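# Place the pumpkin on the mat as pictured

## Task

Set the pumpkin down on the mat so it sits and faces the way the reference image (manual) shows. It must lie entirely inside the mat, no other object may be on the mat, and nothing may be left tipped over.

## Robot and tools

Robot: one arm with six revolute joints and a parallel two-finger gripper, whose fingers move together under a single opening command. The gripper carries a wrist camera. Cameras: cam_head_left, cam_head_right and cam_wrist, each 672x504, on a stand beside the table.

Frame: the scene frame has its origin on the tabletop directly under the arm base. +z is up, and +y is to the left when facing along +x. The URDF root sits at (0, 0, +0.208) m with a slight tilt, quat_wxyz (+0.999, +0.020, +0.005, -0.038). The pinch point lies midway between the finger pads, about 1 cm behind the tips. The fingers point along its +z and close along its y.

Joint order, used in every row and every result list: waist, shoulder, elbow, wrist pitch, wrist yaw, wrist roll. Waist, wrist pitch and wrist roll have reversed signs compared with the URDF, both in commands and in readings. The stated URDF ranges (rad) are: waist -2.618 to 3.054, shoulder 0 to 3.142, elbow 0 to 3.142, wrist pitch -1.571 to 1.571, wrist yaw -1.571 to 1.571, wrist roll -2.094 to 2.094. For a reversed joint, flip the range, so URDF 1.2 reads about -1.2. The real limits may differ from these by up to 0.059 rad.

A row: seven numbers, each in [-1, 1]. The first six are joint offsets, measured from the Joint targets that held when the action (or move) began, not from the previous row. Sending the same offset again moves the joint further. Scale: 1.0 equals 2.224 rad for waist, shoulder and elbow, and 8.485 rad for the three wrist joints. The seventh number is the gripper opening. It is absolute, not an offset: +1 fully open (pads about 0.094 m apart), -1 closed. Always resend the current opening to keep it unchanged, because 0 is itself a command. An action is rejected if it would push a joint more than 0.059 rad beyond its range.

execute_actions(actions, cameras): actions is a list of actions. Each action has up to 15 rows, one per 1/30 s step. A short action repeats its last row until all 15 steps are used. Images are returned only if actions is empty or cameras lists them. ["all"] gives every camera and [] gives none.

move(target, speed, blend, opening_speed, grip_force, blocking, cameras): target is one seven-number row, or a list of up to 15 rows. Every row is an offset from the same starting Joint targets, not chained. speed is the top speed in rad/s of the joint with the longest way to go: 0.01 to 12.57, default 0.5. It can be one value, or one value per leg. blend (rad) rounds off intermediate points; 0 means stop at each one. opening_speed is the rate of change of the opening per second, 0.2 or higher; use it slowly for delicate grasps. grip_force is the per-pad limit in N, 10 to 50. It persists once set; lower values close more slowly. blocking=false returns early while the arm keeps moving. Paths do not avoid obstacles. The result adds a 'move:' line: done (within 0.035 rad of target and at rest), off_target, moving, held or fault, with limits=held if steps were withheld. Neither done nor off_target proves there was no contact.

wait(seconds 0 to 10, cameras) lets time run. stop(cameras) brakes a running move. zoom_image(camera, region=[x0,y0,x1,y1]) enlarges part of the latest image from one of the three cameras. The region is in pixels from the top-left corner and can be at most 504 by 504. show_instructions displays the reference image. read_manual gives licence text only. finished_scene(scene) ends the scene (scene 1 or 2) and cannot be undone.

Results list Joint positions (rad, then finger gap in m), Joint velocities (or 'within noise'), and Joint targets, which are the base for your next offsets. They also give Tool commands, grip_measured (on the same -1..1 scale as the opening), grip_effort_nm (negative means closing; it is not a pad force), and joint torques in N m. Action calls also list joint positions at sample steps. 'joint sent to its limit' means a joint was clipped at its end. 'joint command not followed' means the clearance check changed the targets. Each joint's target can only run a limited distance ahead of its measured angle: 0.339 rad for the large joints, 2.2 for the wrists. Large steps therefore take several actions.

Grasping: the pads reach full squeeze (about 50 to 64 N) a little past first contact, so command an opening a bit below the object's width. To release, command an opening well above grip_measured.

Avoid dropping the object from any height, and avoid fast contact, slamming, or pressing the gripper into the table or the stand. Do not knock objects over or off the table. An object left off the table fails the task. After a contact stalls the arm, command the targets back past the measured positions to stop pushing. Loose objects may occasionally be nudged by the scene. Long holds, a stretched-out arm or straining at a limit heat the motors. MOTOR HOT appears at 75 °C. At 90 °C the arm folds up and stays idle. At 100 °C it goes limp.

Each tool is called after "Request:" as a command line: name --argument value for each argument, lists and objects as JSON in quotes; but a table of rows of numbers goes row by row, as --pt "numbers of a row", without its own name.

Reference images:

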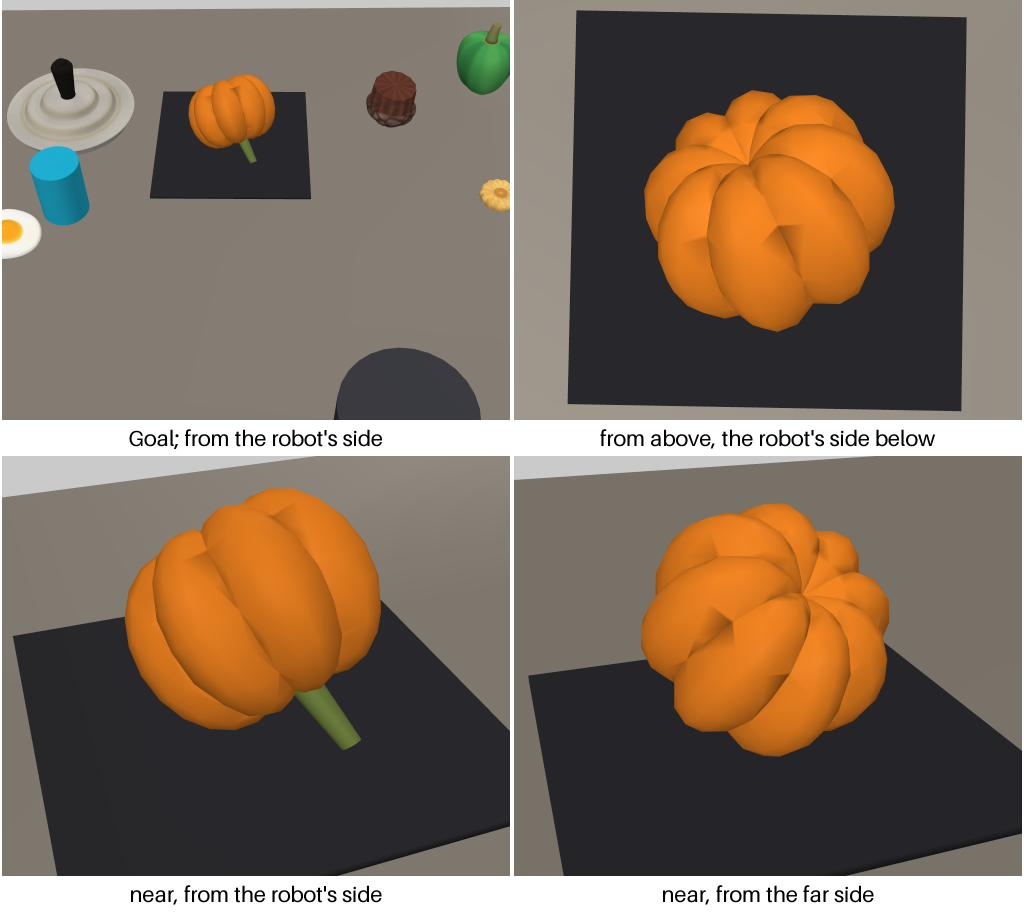

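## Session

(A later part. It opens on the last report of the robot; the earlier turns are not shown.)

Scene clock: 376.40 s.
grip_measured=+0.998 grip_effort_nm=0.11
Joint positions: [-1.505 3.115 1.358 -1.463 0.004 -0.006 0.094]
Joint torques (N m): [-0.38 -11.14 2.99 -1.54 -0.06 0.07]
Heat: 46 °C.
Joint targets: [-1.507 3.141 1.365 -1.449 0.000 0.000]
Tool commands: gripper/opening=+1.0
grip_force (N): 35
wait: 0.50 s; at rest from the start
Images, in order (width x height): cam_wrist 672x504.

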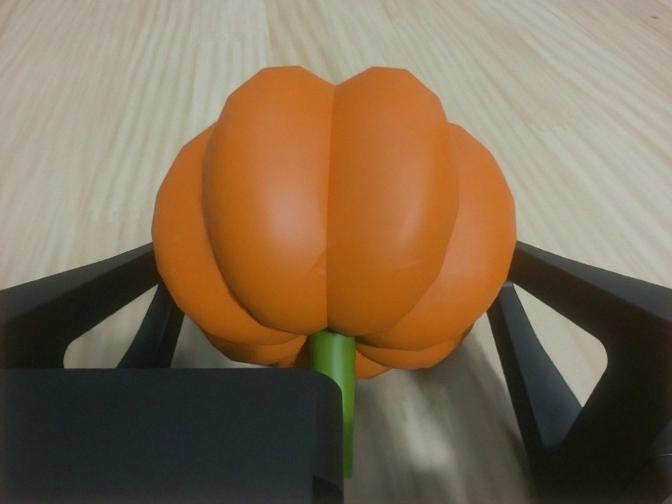

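Request:
move --pt "0 -0.1533 -0.0967 0.0058 0 0 1" --pt "0 -0.2882 0.1506 0.1236 0 0 1" --pt "0 -0.1942 0.3588 0.2761 0 0 1" --speed '[0.4,1.0,1.0]' --blend '[0.05,0.2,0]' --cameras '["all"]'

Scene clock: 400.70 s.
grip_measured=+0.998 grip_effort_nm=0.11
Joint positions: [-1.505 2.675 2.137 0.881 0.004 -0.006 0.094]
Joint torques (N m): [-0.4 -13.29 8.43 -0.31 -0.06 0.06]
Heat: 46 °C.
Joint targets: [-1.507 2.710 2.163 0.894 0.000 0.000]
grip_force (N): 35
move: done

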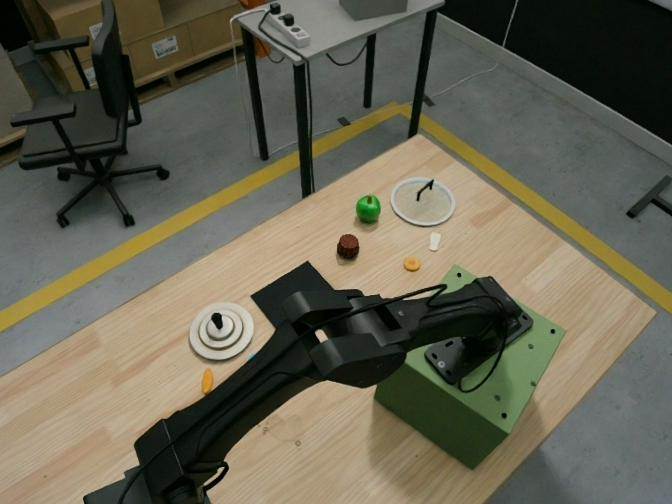

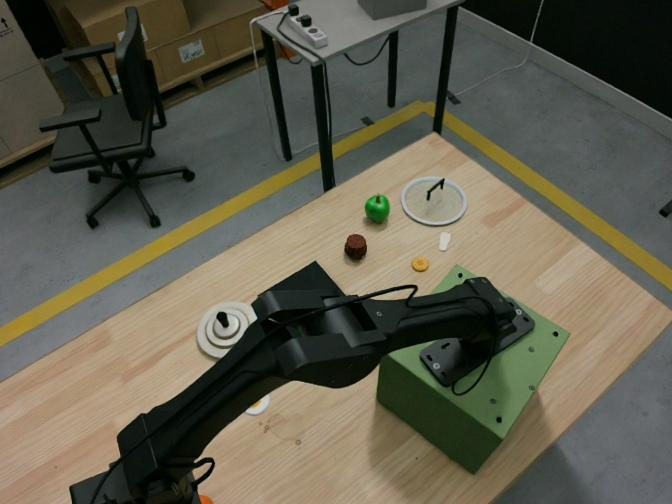

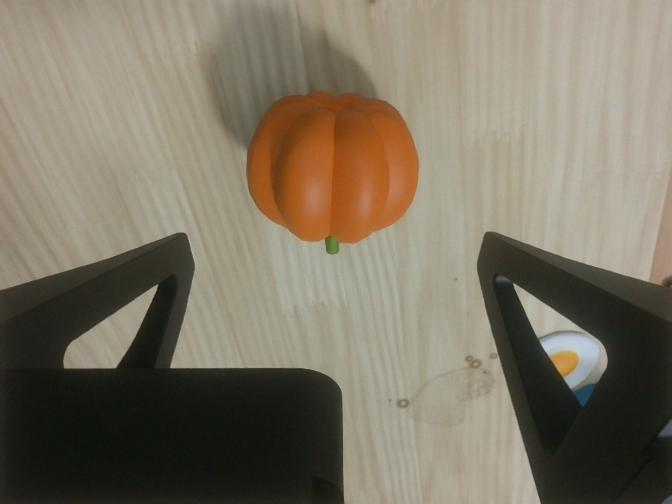

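Request:
move --target '[-0.001,0.1556,0.1344,0.0034,0,0,1]' --speed 0.25 --cameras '["cam_wrist"]'

Scene clock: 415.03 s.
grip_measured=+0.998 grip_effort_nm=0.11
Joint positions: [-1.505 3.025 2.437 0.913 0.004 -0.006 0.094]
Joint torques (N m): [-0.58 -14.53 8.12 -0.16 -0.05 0.08]
Heat: 49 °C.
Joint targets: [-1.509 3.056 2.462 0.923 0.000 0.000]
grip_force (N): 35
move: done
Images, in order (width x height): cam_wrist 672x504.

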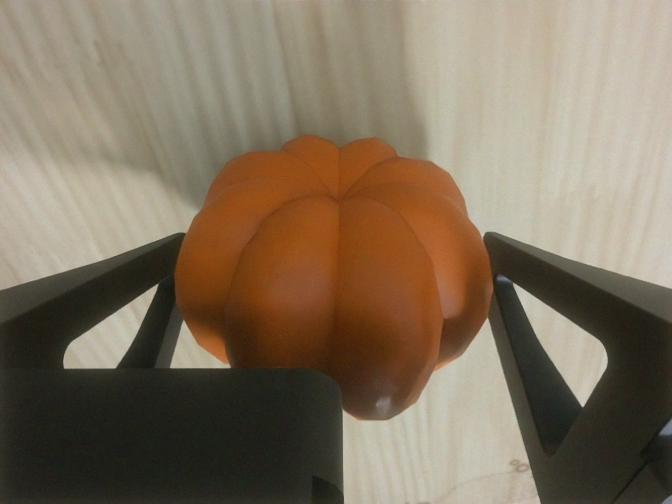

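Request:
move --target '[0,0,0,0,0,0,0.45]' --opening_speed 0.4 --cameras '["cam_wrist"]'

Scene clock: 430.80 s.
grip_measured=+0.665 grip_effort_nm=-0.75
Joint positions: [-1.505 3.025 2.437 0.913 0.004 -0.006 0.078]
Joint torques (N m): [-0.55 -14.54 8.12 -0.15 -0.04 0.06]
Heat: 48 °C.
Joint targets: [-1.509 3.056 2.462 0.923 0.000 0.000]
grip_force (N): 35
move: done
Images, in order (width x height): cam_wrist 672x504.

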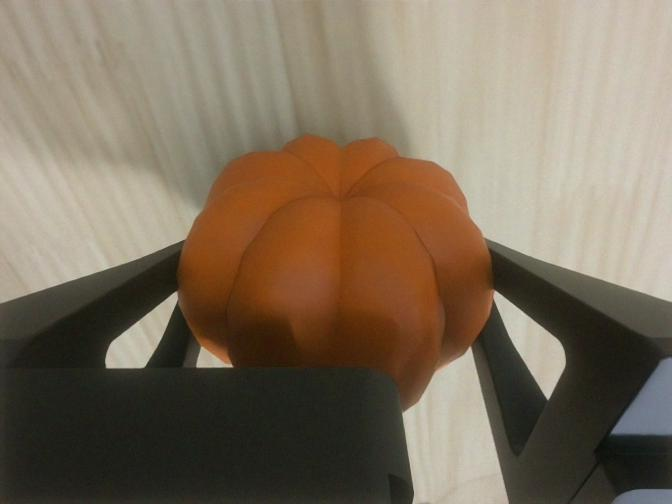

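Request:
move --pt "0 -0.1556 -0.1344 -0.0034 0 0 0.45" --pt "0.0265 -0.5423 -0.5674 -0.044 0 0 0.45" --pt "0.4762 -0.5423 -0.5674 -0.044 0 0 0.45" --pt "0.5097 -0.4042 -0.8116 -0.1788 -0.0113 0.0143 0.45" --speed '[0.4,1.2,1.2,1.0]' --blend '[0.05,0.15,0.15,0]' --cameras '["all"]'

Scene clock: 439.43 s.
grip_measured=+0.665 grip_effort_nm=-0.75
Joint positions: [-0.381 2.14 0.657 -0.572 -0.086 0.113 0.078]
Joint torques (N m): [0.13 -8.12 3.1 -1.37 -0.16 0.09]
Heat: 47 °C.
Joint targets: [-0.375 2.156 0.657 -0.594 -0.096 0.121]
grip_force (N): 35
move: done

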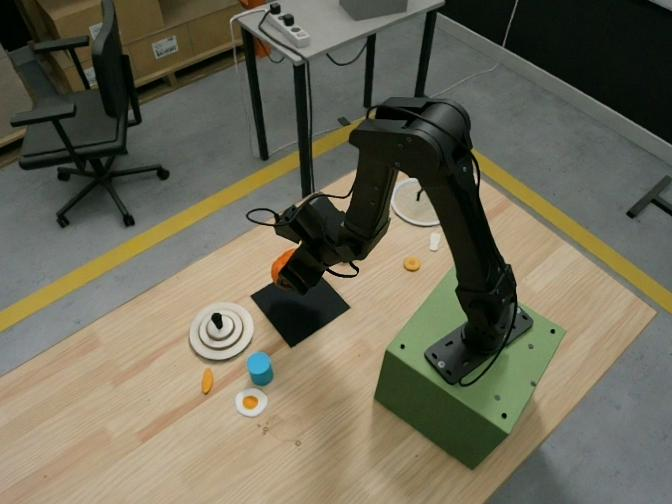

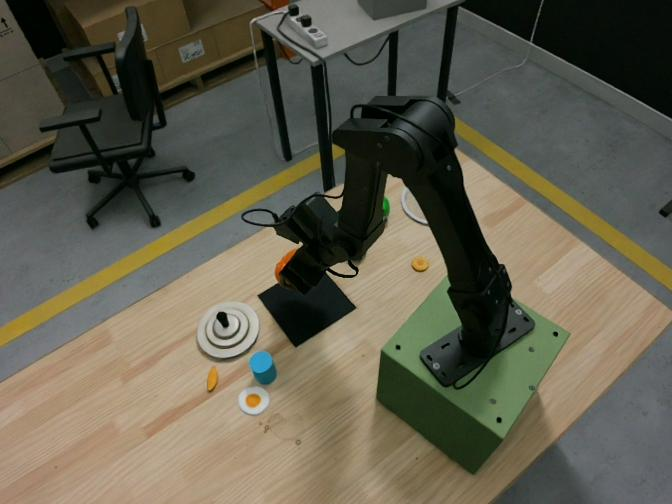

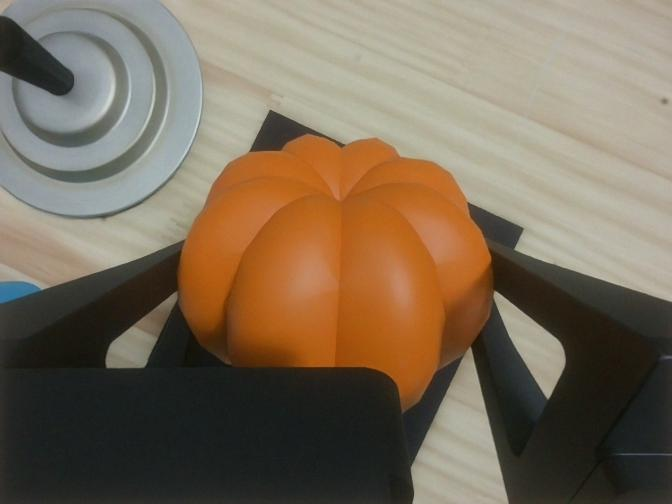

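Request:
move --target '[0.002,0.1389,0.0279,-0.0281,-0.0012,0.0010,0.45]' --speed 0.25 --cameras '["all"]'

Scene clock: 450.70 s.
grip_measured=+0.665 grip_effort_nm=-0.75
Joint positions: [-0.377 2.443 0.707 -0.811 -0.096 0.122 0.078]
Joint torques (N m): [0.12 -8.55 2.81 -1.3 -0.16 0.09]
Heat: 46 °C.
Joint targets: [-0.371 2.465 0.719 -0.832 -0.106 0.130]
grip_force (N): 35
move: done

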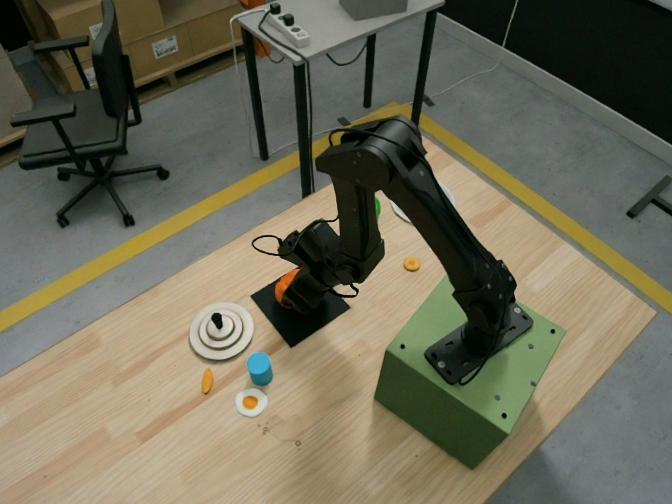

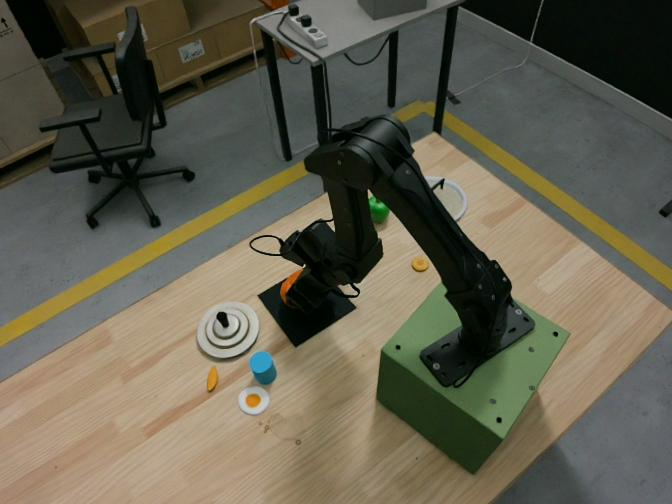

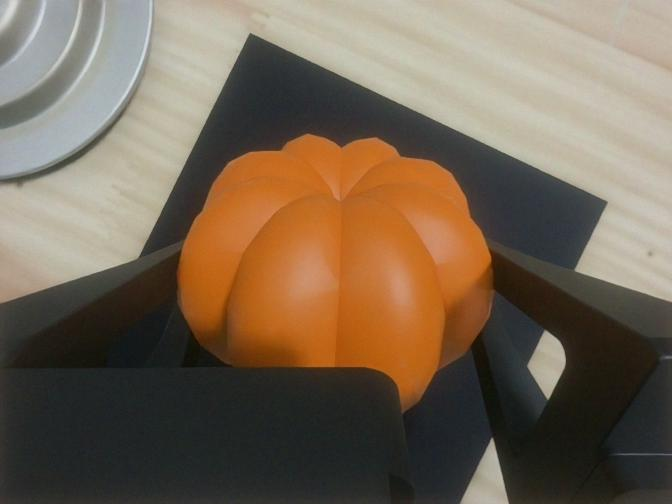

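Request:
move --target '[0,0.0055,0,0,0,0,0.45]' --speed 0.05

Request:
move --target '[0,0.004,0,0,0,0,0.45]' --speed 0.05 --cameras '["cam_wrist"]'

Scene clock: 455.30 s.
grip_measured=+0.665 grip_effort_nm=-0.75
Joint positions: [-0.377 2.452 0.707 -0.816 -0.096 0.122 0.078]
Joint torques (N m): [0.17 -8.18 2.74 -1.3 -0.16 0.08]
Heat: 46 °C.
Joint targets: [-0.371 2.478 0.719 -0.833 -0.106 0.130]
grip_force (N): 35
move: done

Scene clock: 456.00 s.
grip_measured=+0.665 grip_effort_nm=-0.75
Joint positions: [-0.377 2.456 0.707 -0.823 -0.097 0.122 0.078]
Joint torques (N m): [0.08 -7.76 2.73 -1.22 -0.18 0.09]
Heat: 46 °C.
Joint targets: [-0.371 2.487 0.719 -0.832 -0.106 0.130]
grip_force (N): 35
move: done
Images, in order (width x height): cam_wrist 672x504.

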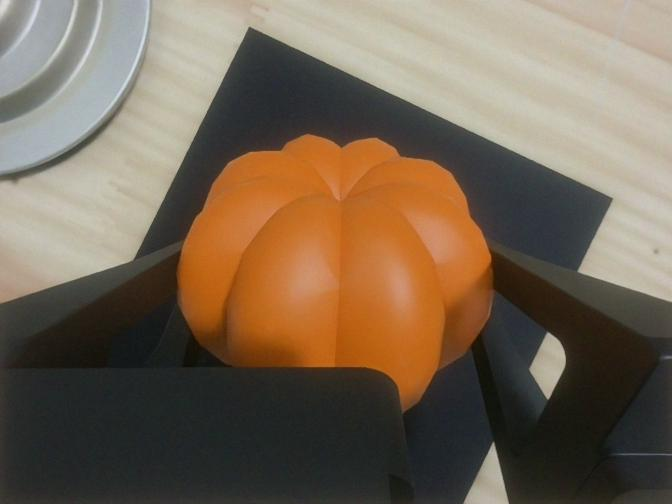

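Request:
move --target '[0,0,0,0,0,0,0.8]' --opening_speed 0.2 --cameras '["cam_wrist"]'

Request:
move --target '[0,0,0,0,0,0,1]' --opening_speed 0.3 --cameras '["all"]'

Scene clock: 460.47 s.
grip_measured=+0.798 grip_effort_nm=0.11
Joint positions: [-0.377 2.456 0.707 -0.823 -0.097 0.122 0.084]
Joint torques (N m): [0.2 -7.73 2.84 -1.22 -0.16 0.11]
Heat: 46 °C.
Joint targets: [-0.371 2.487 0.719 -0.832 -0.106 0.130]
grip_force (N): 35
move: done
Images, in order (width x height): cam_wrist 672x504.

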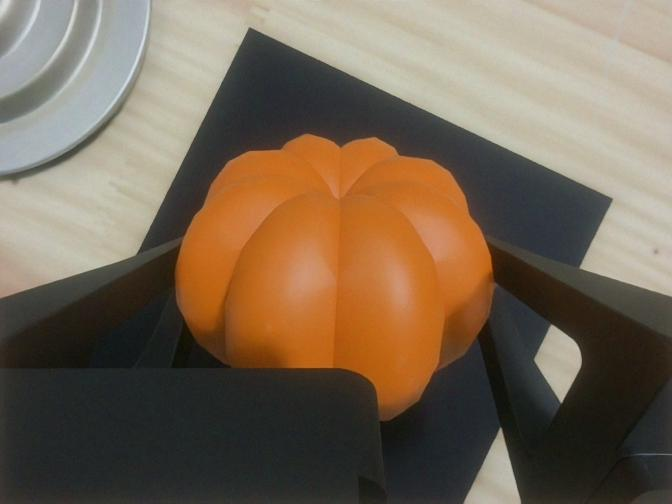

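Scene clock: 461.33 s.
grip_measured=+0.998 grip_effort_nm=0.11
Joint positions: [-0.377 2.456 0.707 -0.823 -0.097 0.122 0.094]
Joint torques (N m): [0.12 -7.83 2.7 -1.21 -0.14 0.06]
Heat: 46 °C.
Joint targets: [-0.371 2.487 0.719 -0.832 -0.106 0.130]
grip_force (N): 35
move: done

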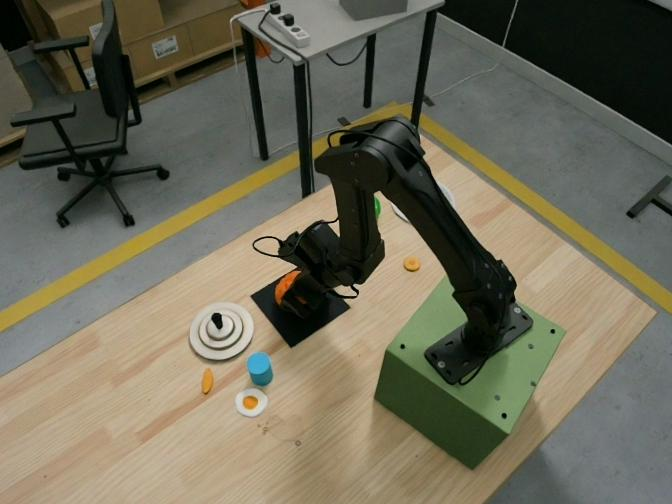

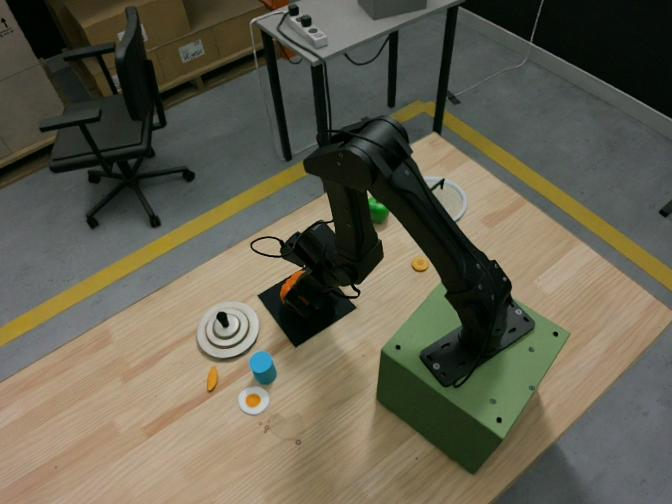

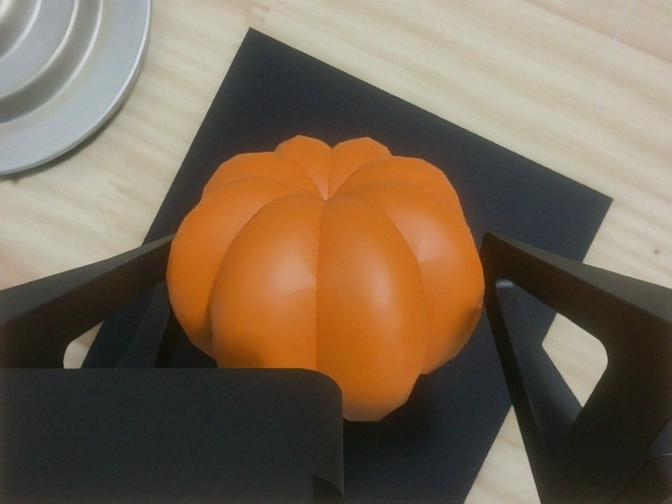

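Request:
move --target '[0,-0.2304,-0.1394,0.0226,0,0,1]' --speed 0.5 --cameras '["all"]'

Request:
zoom_image --camera "cam_wrist" --region '[180, 20, 540, 290]'

Request:
zoom_image --camera "cam_head_right" --region '[240, 250, 360, 340]'

Scene clock: 467.93 s.
grip_measured=+0.998 grip_effort_nm=0.11
Joint positions: [-0.377 2 0.415 -0.654 -0.098 0.122 0.094]
Joint torques (N m): [0.25 -9.84 2.28 -1 -0.15 0.08]
Heat: 46 °C.
Joint targets: [-0.371 1.974 0.409 -0.641 -0.106 0.130]
grip_force (N): 35
move: done

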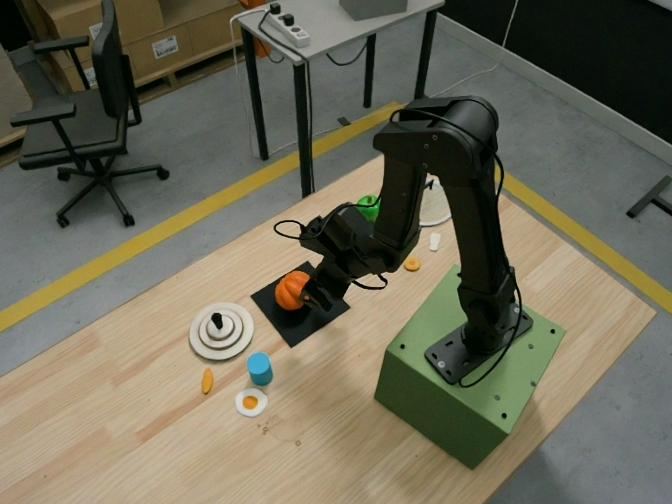

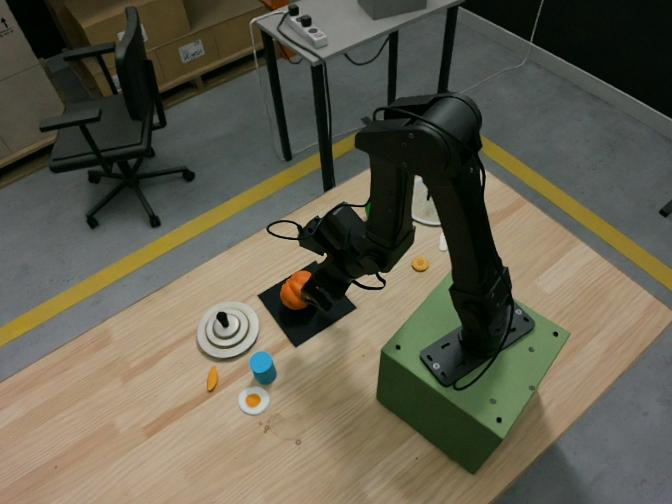

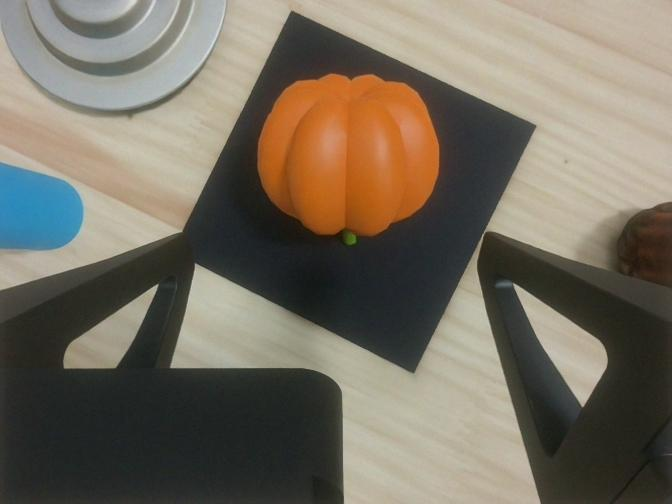

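Scaled by 1.400 from the camera's 672x504 image, which has a finer 960x720 frame.

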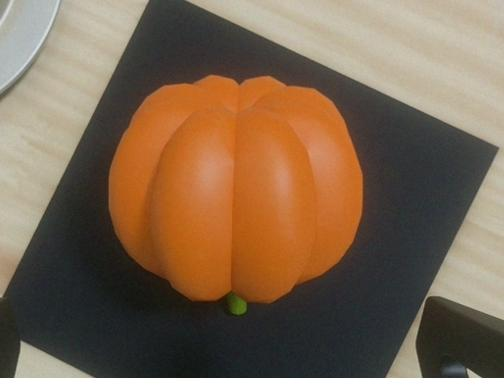

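Scaled by 4.200 from the camera's 672x504 image, which has a finer 960x720 frame.

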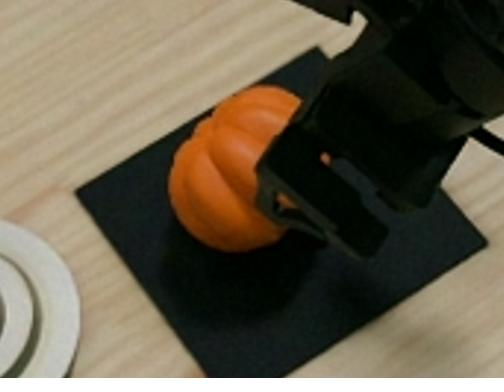

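Request:
move --pt "0.03 -0.17 0 0 0 0 1" --pt "0.45 -0.17 0 0 0.0125 -0.0153 1" --speed '[0.8,1.2]' --blend '[0.1,0]' --cameras '["cam_head_left","cam_head_right"]'

Request:
zoom_image --camera "cam_head_right" --region '[240, 240, 370, 350]'

Request:
zoom_image --camera "cam_head_left" --region '[240, 240, 370, 350]'

Scene clock: 481.77 s.
grip_measured=+0.998 grip_effort_nm=0.10
Joint positions: [0.628 1.616 0.41 -0.644 -0.002 0.008 0.094]
Joint torques (N m): [0.06 -8.21 4.89 -1.47 0 -0.12]
Heat: 45 °C.
Joint targets: [0.630 1.596 0.409 -0.641 0.000 0.000]
grip_force (N): 35
move: done
Images, in order (width x height): cam_head_left 672x504, cam_head_right 672x504.

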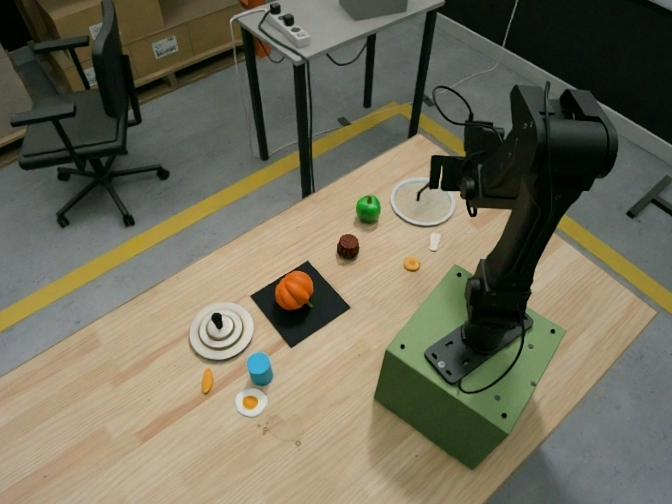

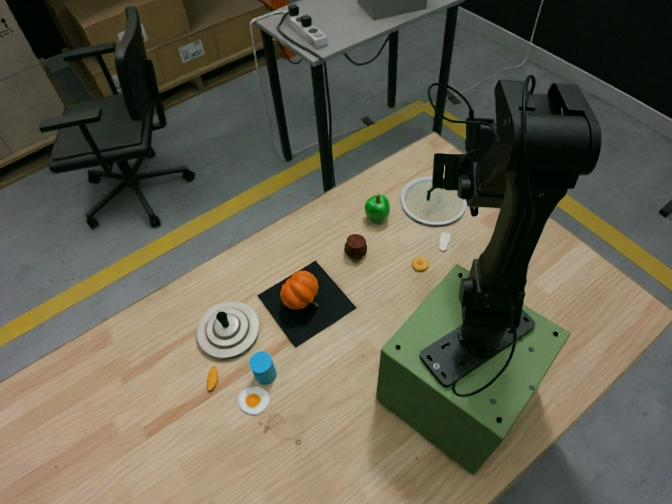

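Scaled by 3.877 from the camera's 672x504 image, which has a finer 960x720 frame.

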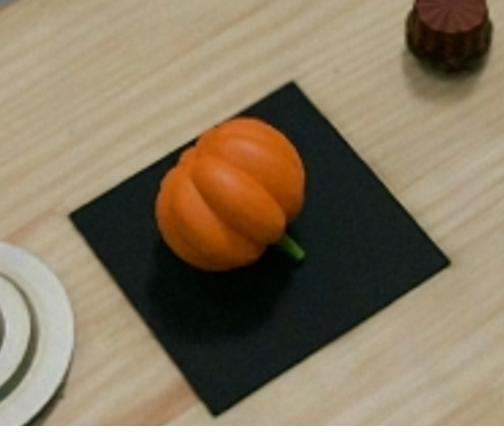

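Scaled by 3.877 from the camera's 672x504 image, which has a finer 960x720 frame.

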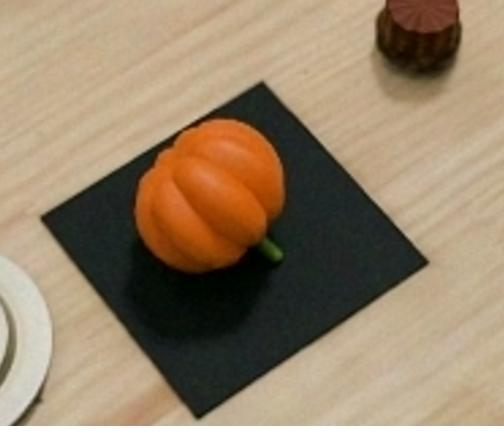

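Request:
move --target '[-0.4748,0.0790,0.1426,0.0645,0,0,1]' --speed 1.2 --cameras '["cam_wrist"]'

Request:
zoom_image --camera "cam_wrist" --region '[220, 140, 460, 340]'

Scene clock: 490.87 s.
grip_measured=+0.998 grip_effort_nm=0.09
Joint positions: [-0.427 1.753 0.705 -0.107 -0.003 0.006 0.094]
Joint torques (N m): [-0.23 -6.52 7.23 -0.99 0 -0.04]
Heat: 46 °C.
Joint targets: [-0.426 1.772 0.726 -0.093 0.000 0.000]
grip_force (N): 35
move: done
Images, in order (width x height): cam_wrist 672x504.

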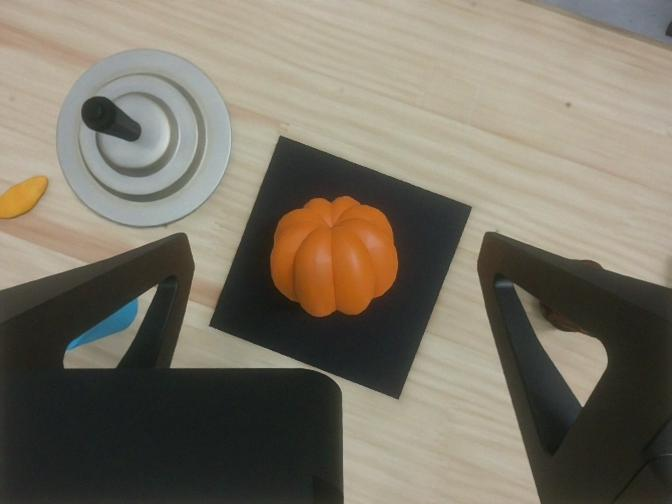

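Scaled by 2.100 from the camera's 672x504 image, which has a finer 960x720 frame.

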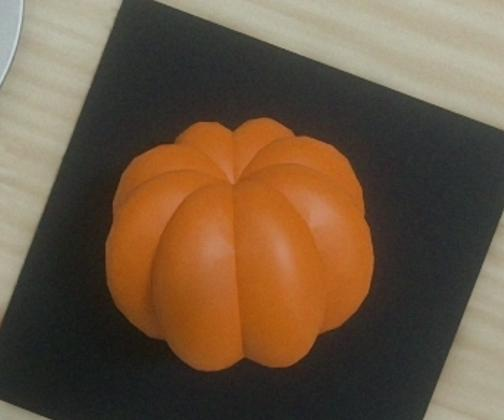

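Request:
finished_scene --scene 1

The scene is finished: the task was done.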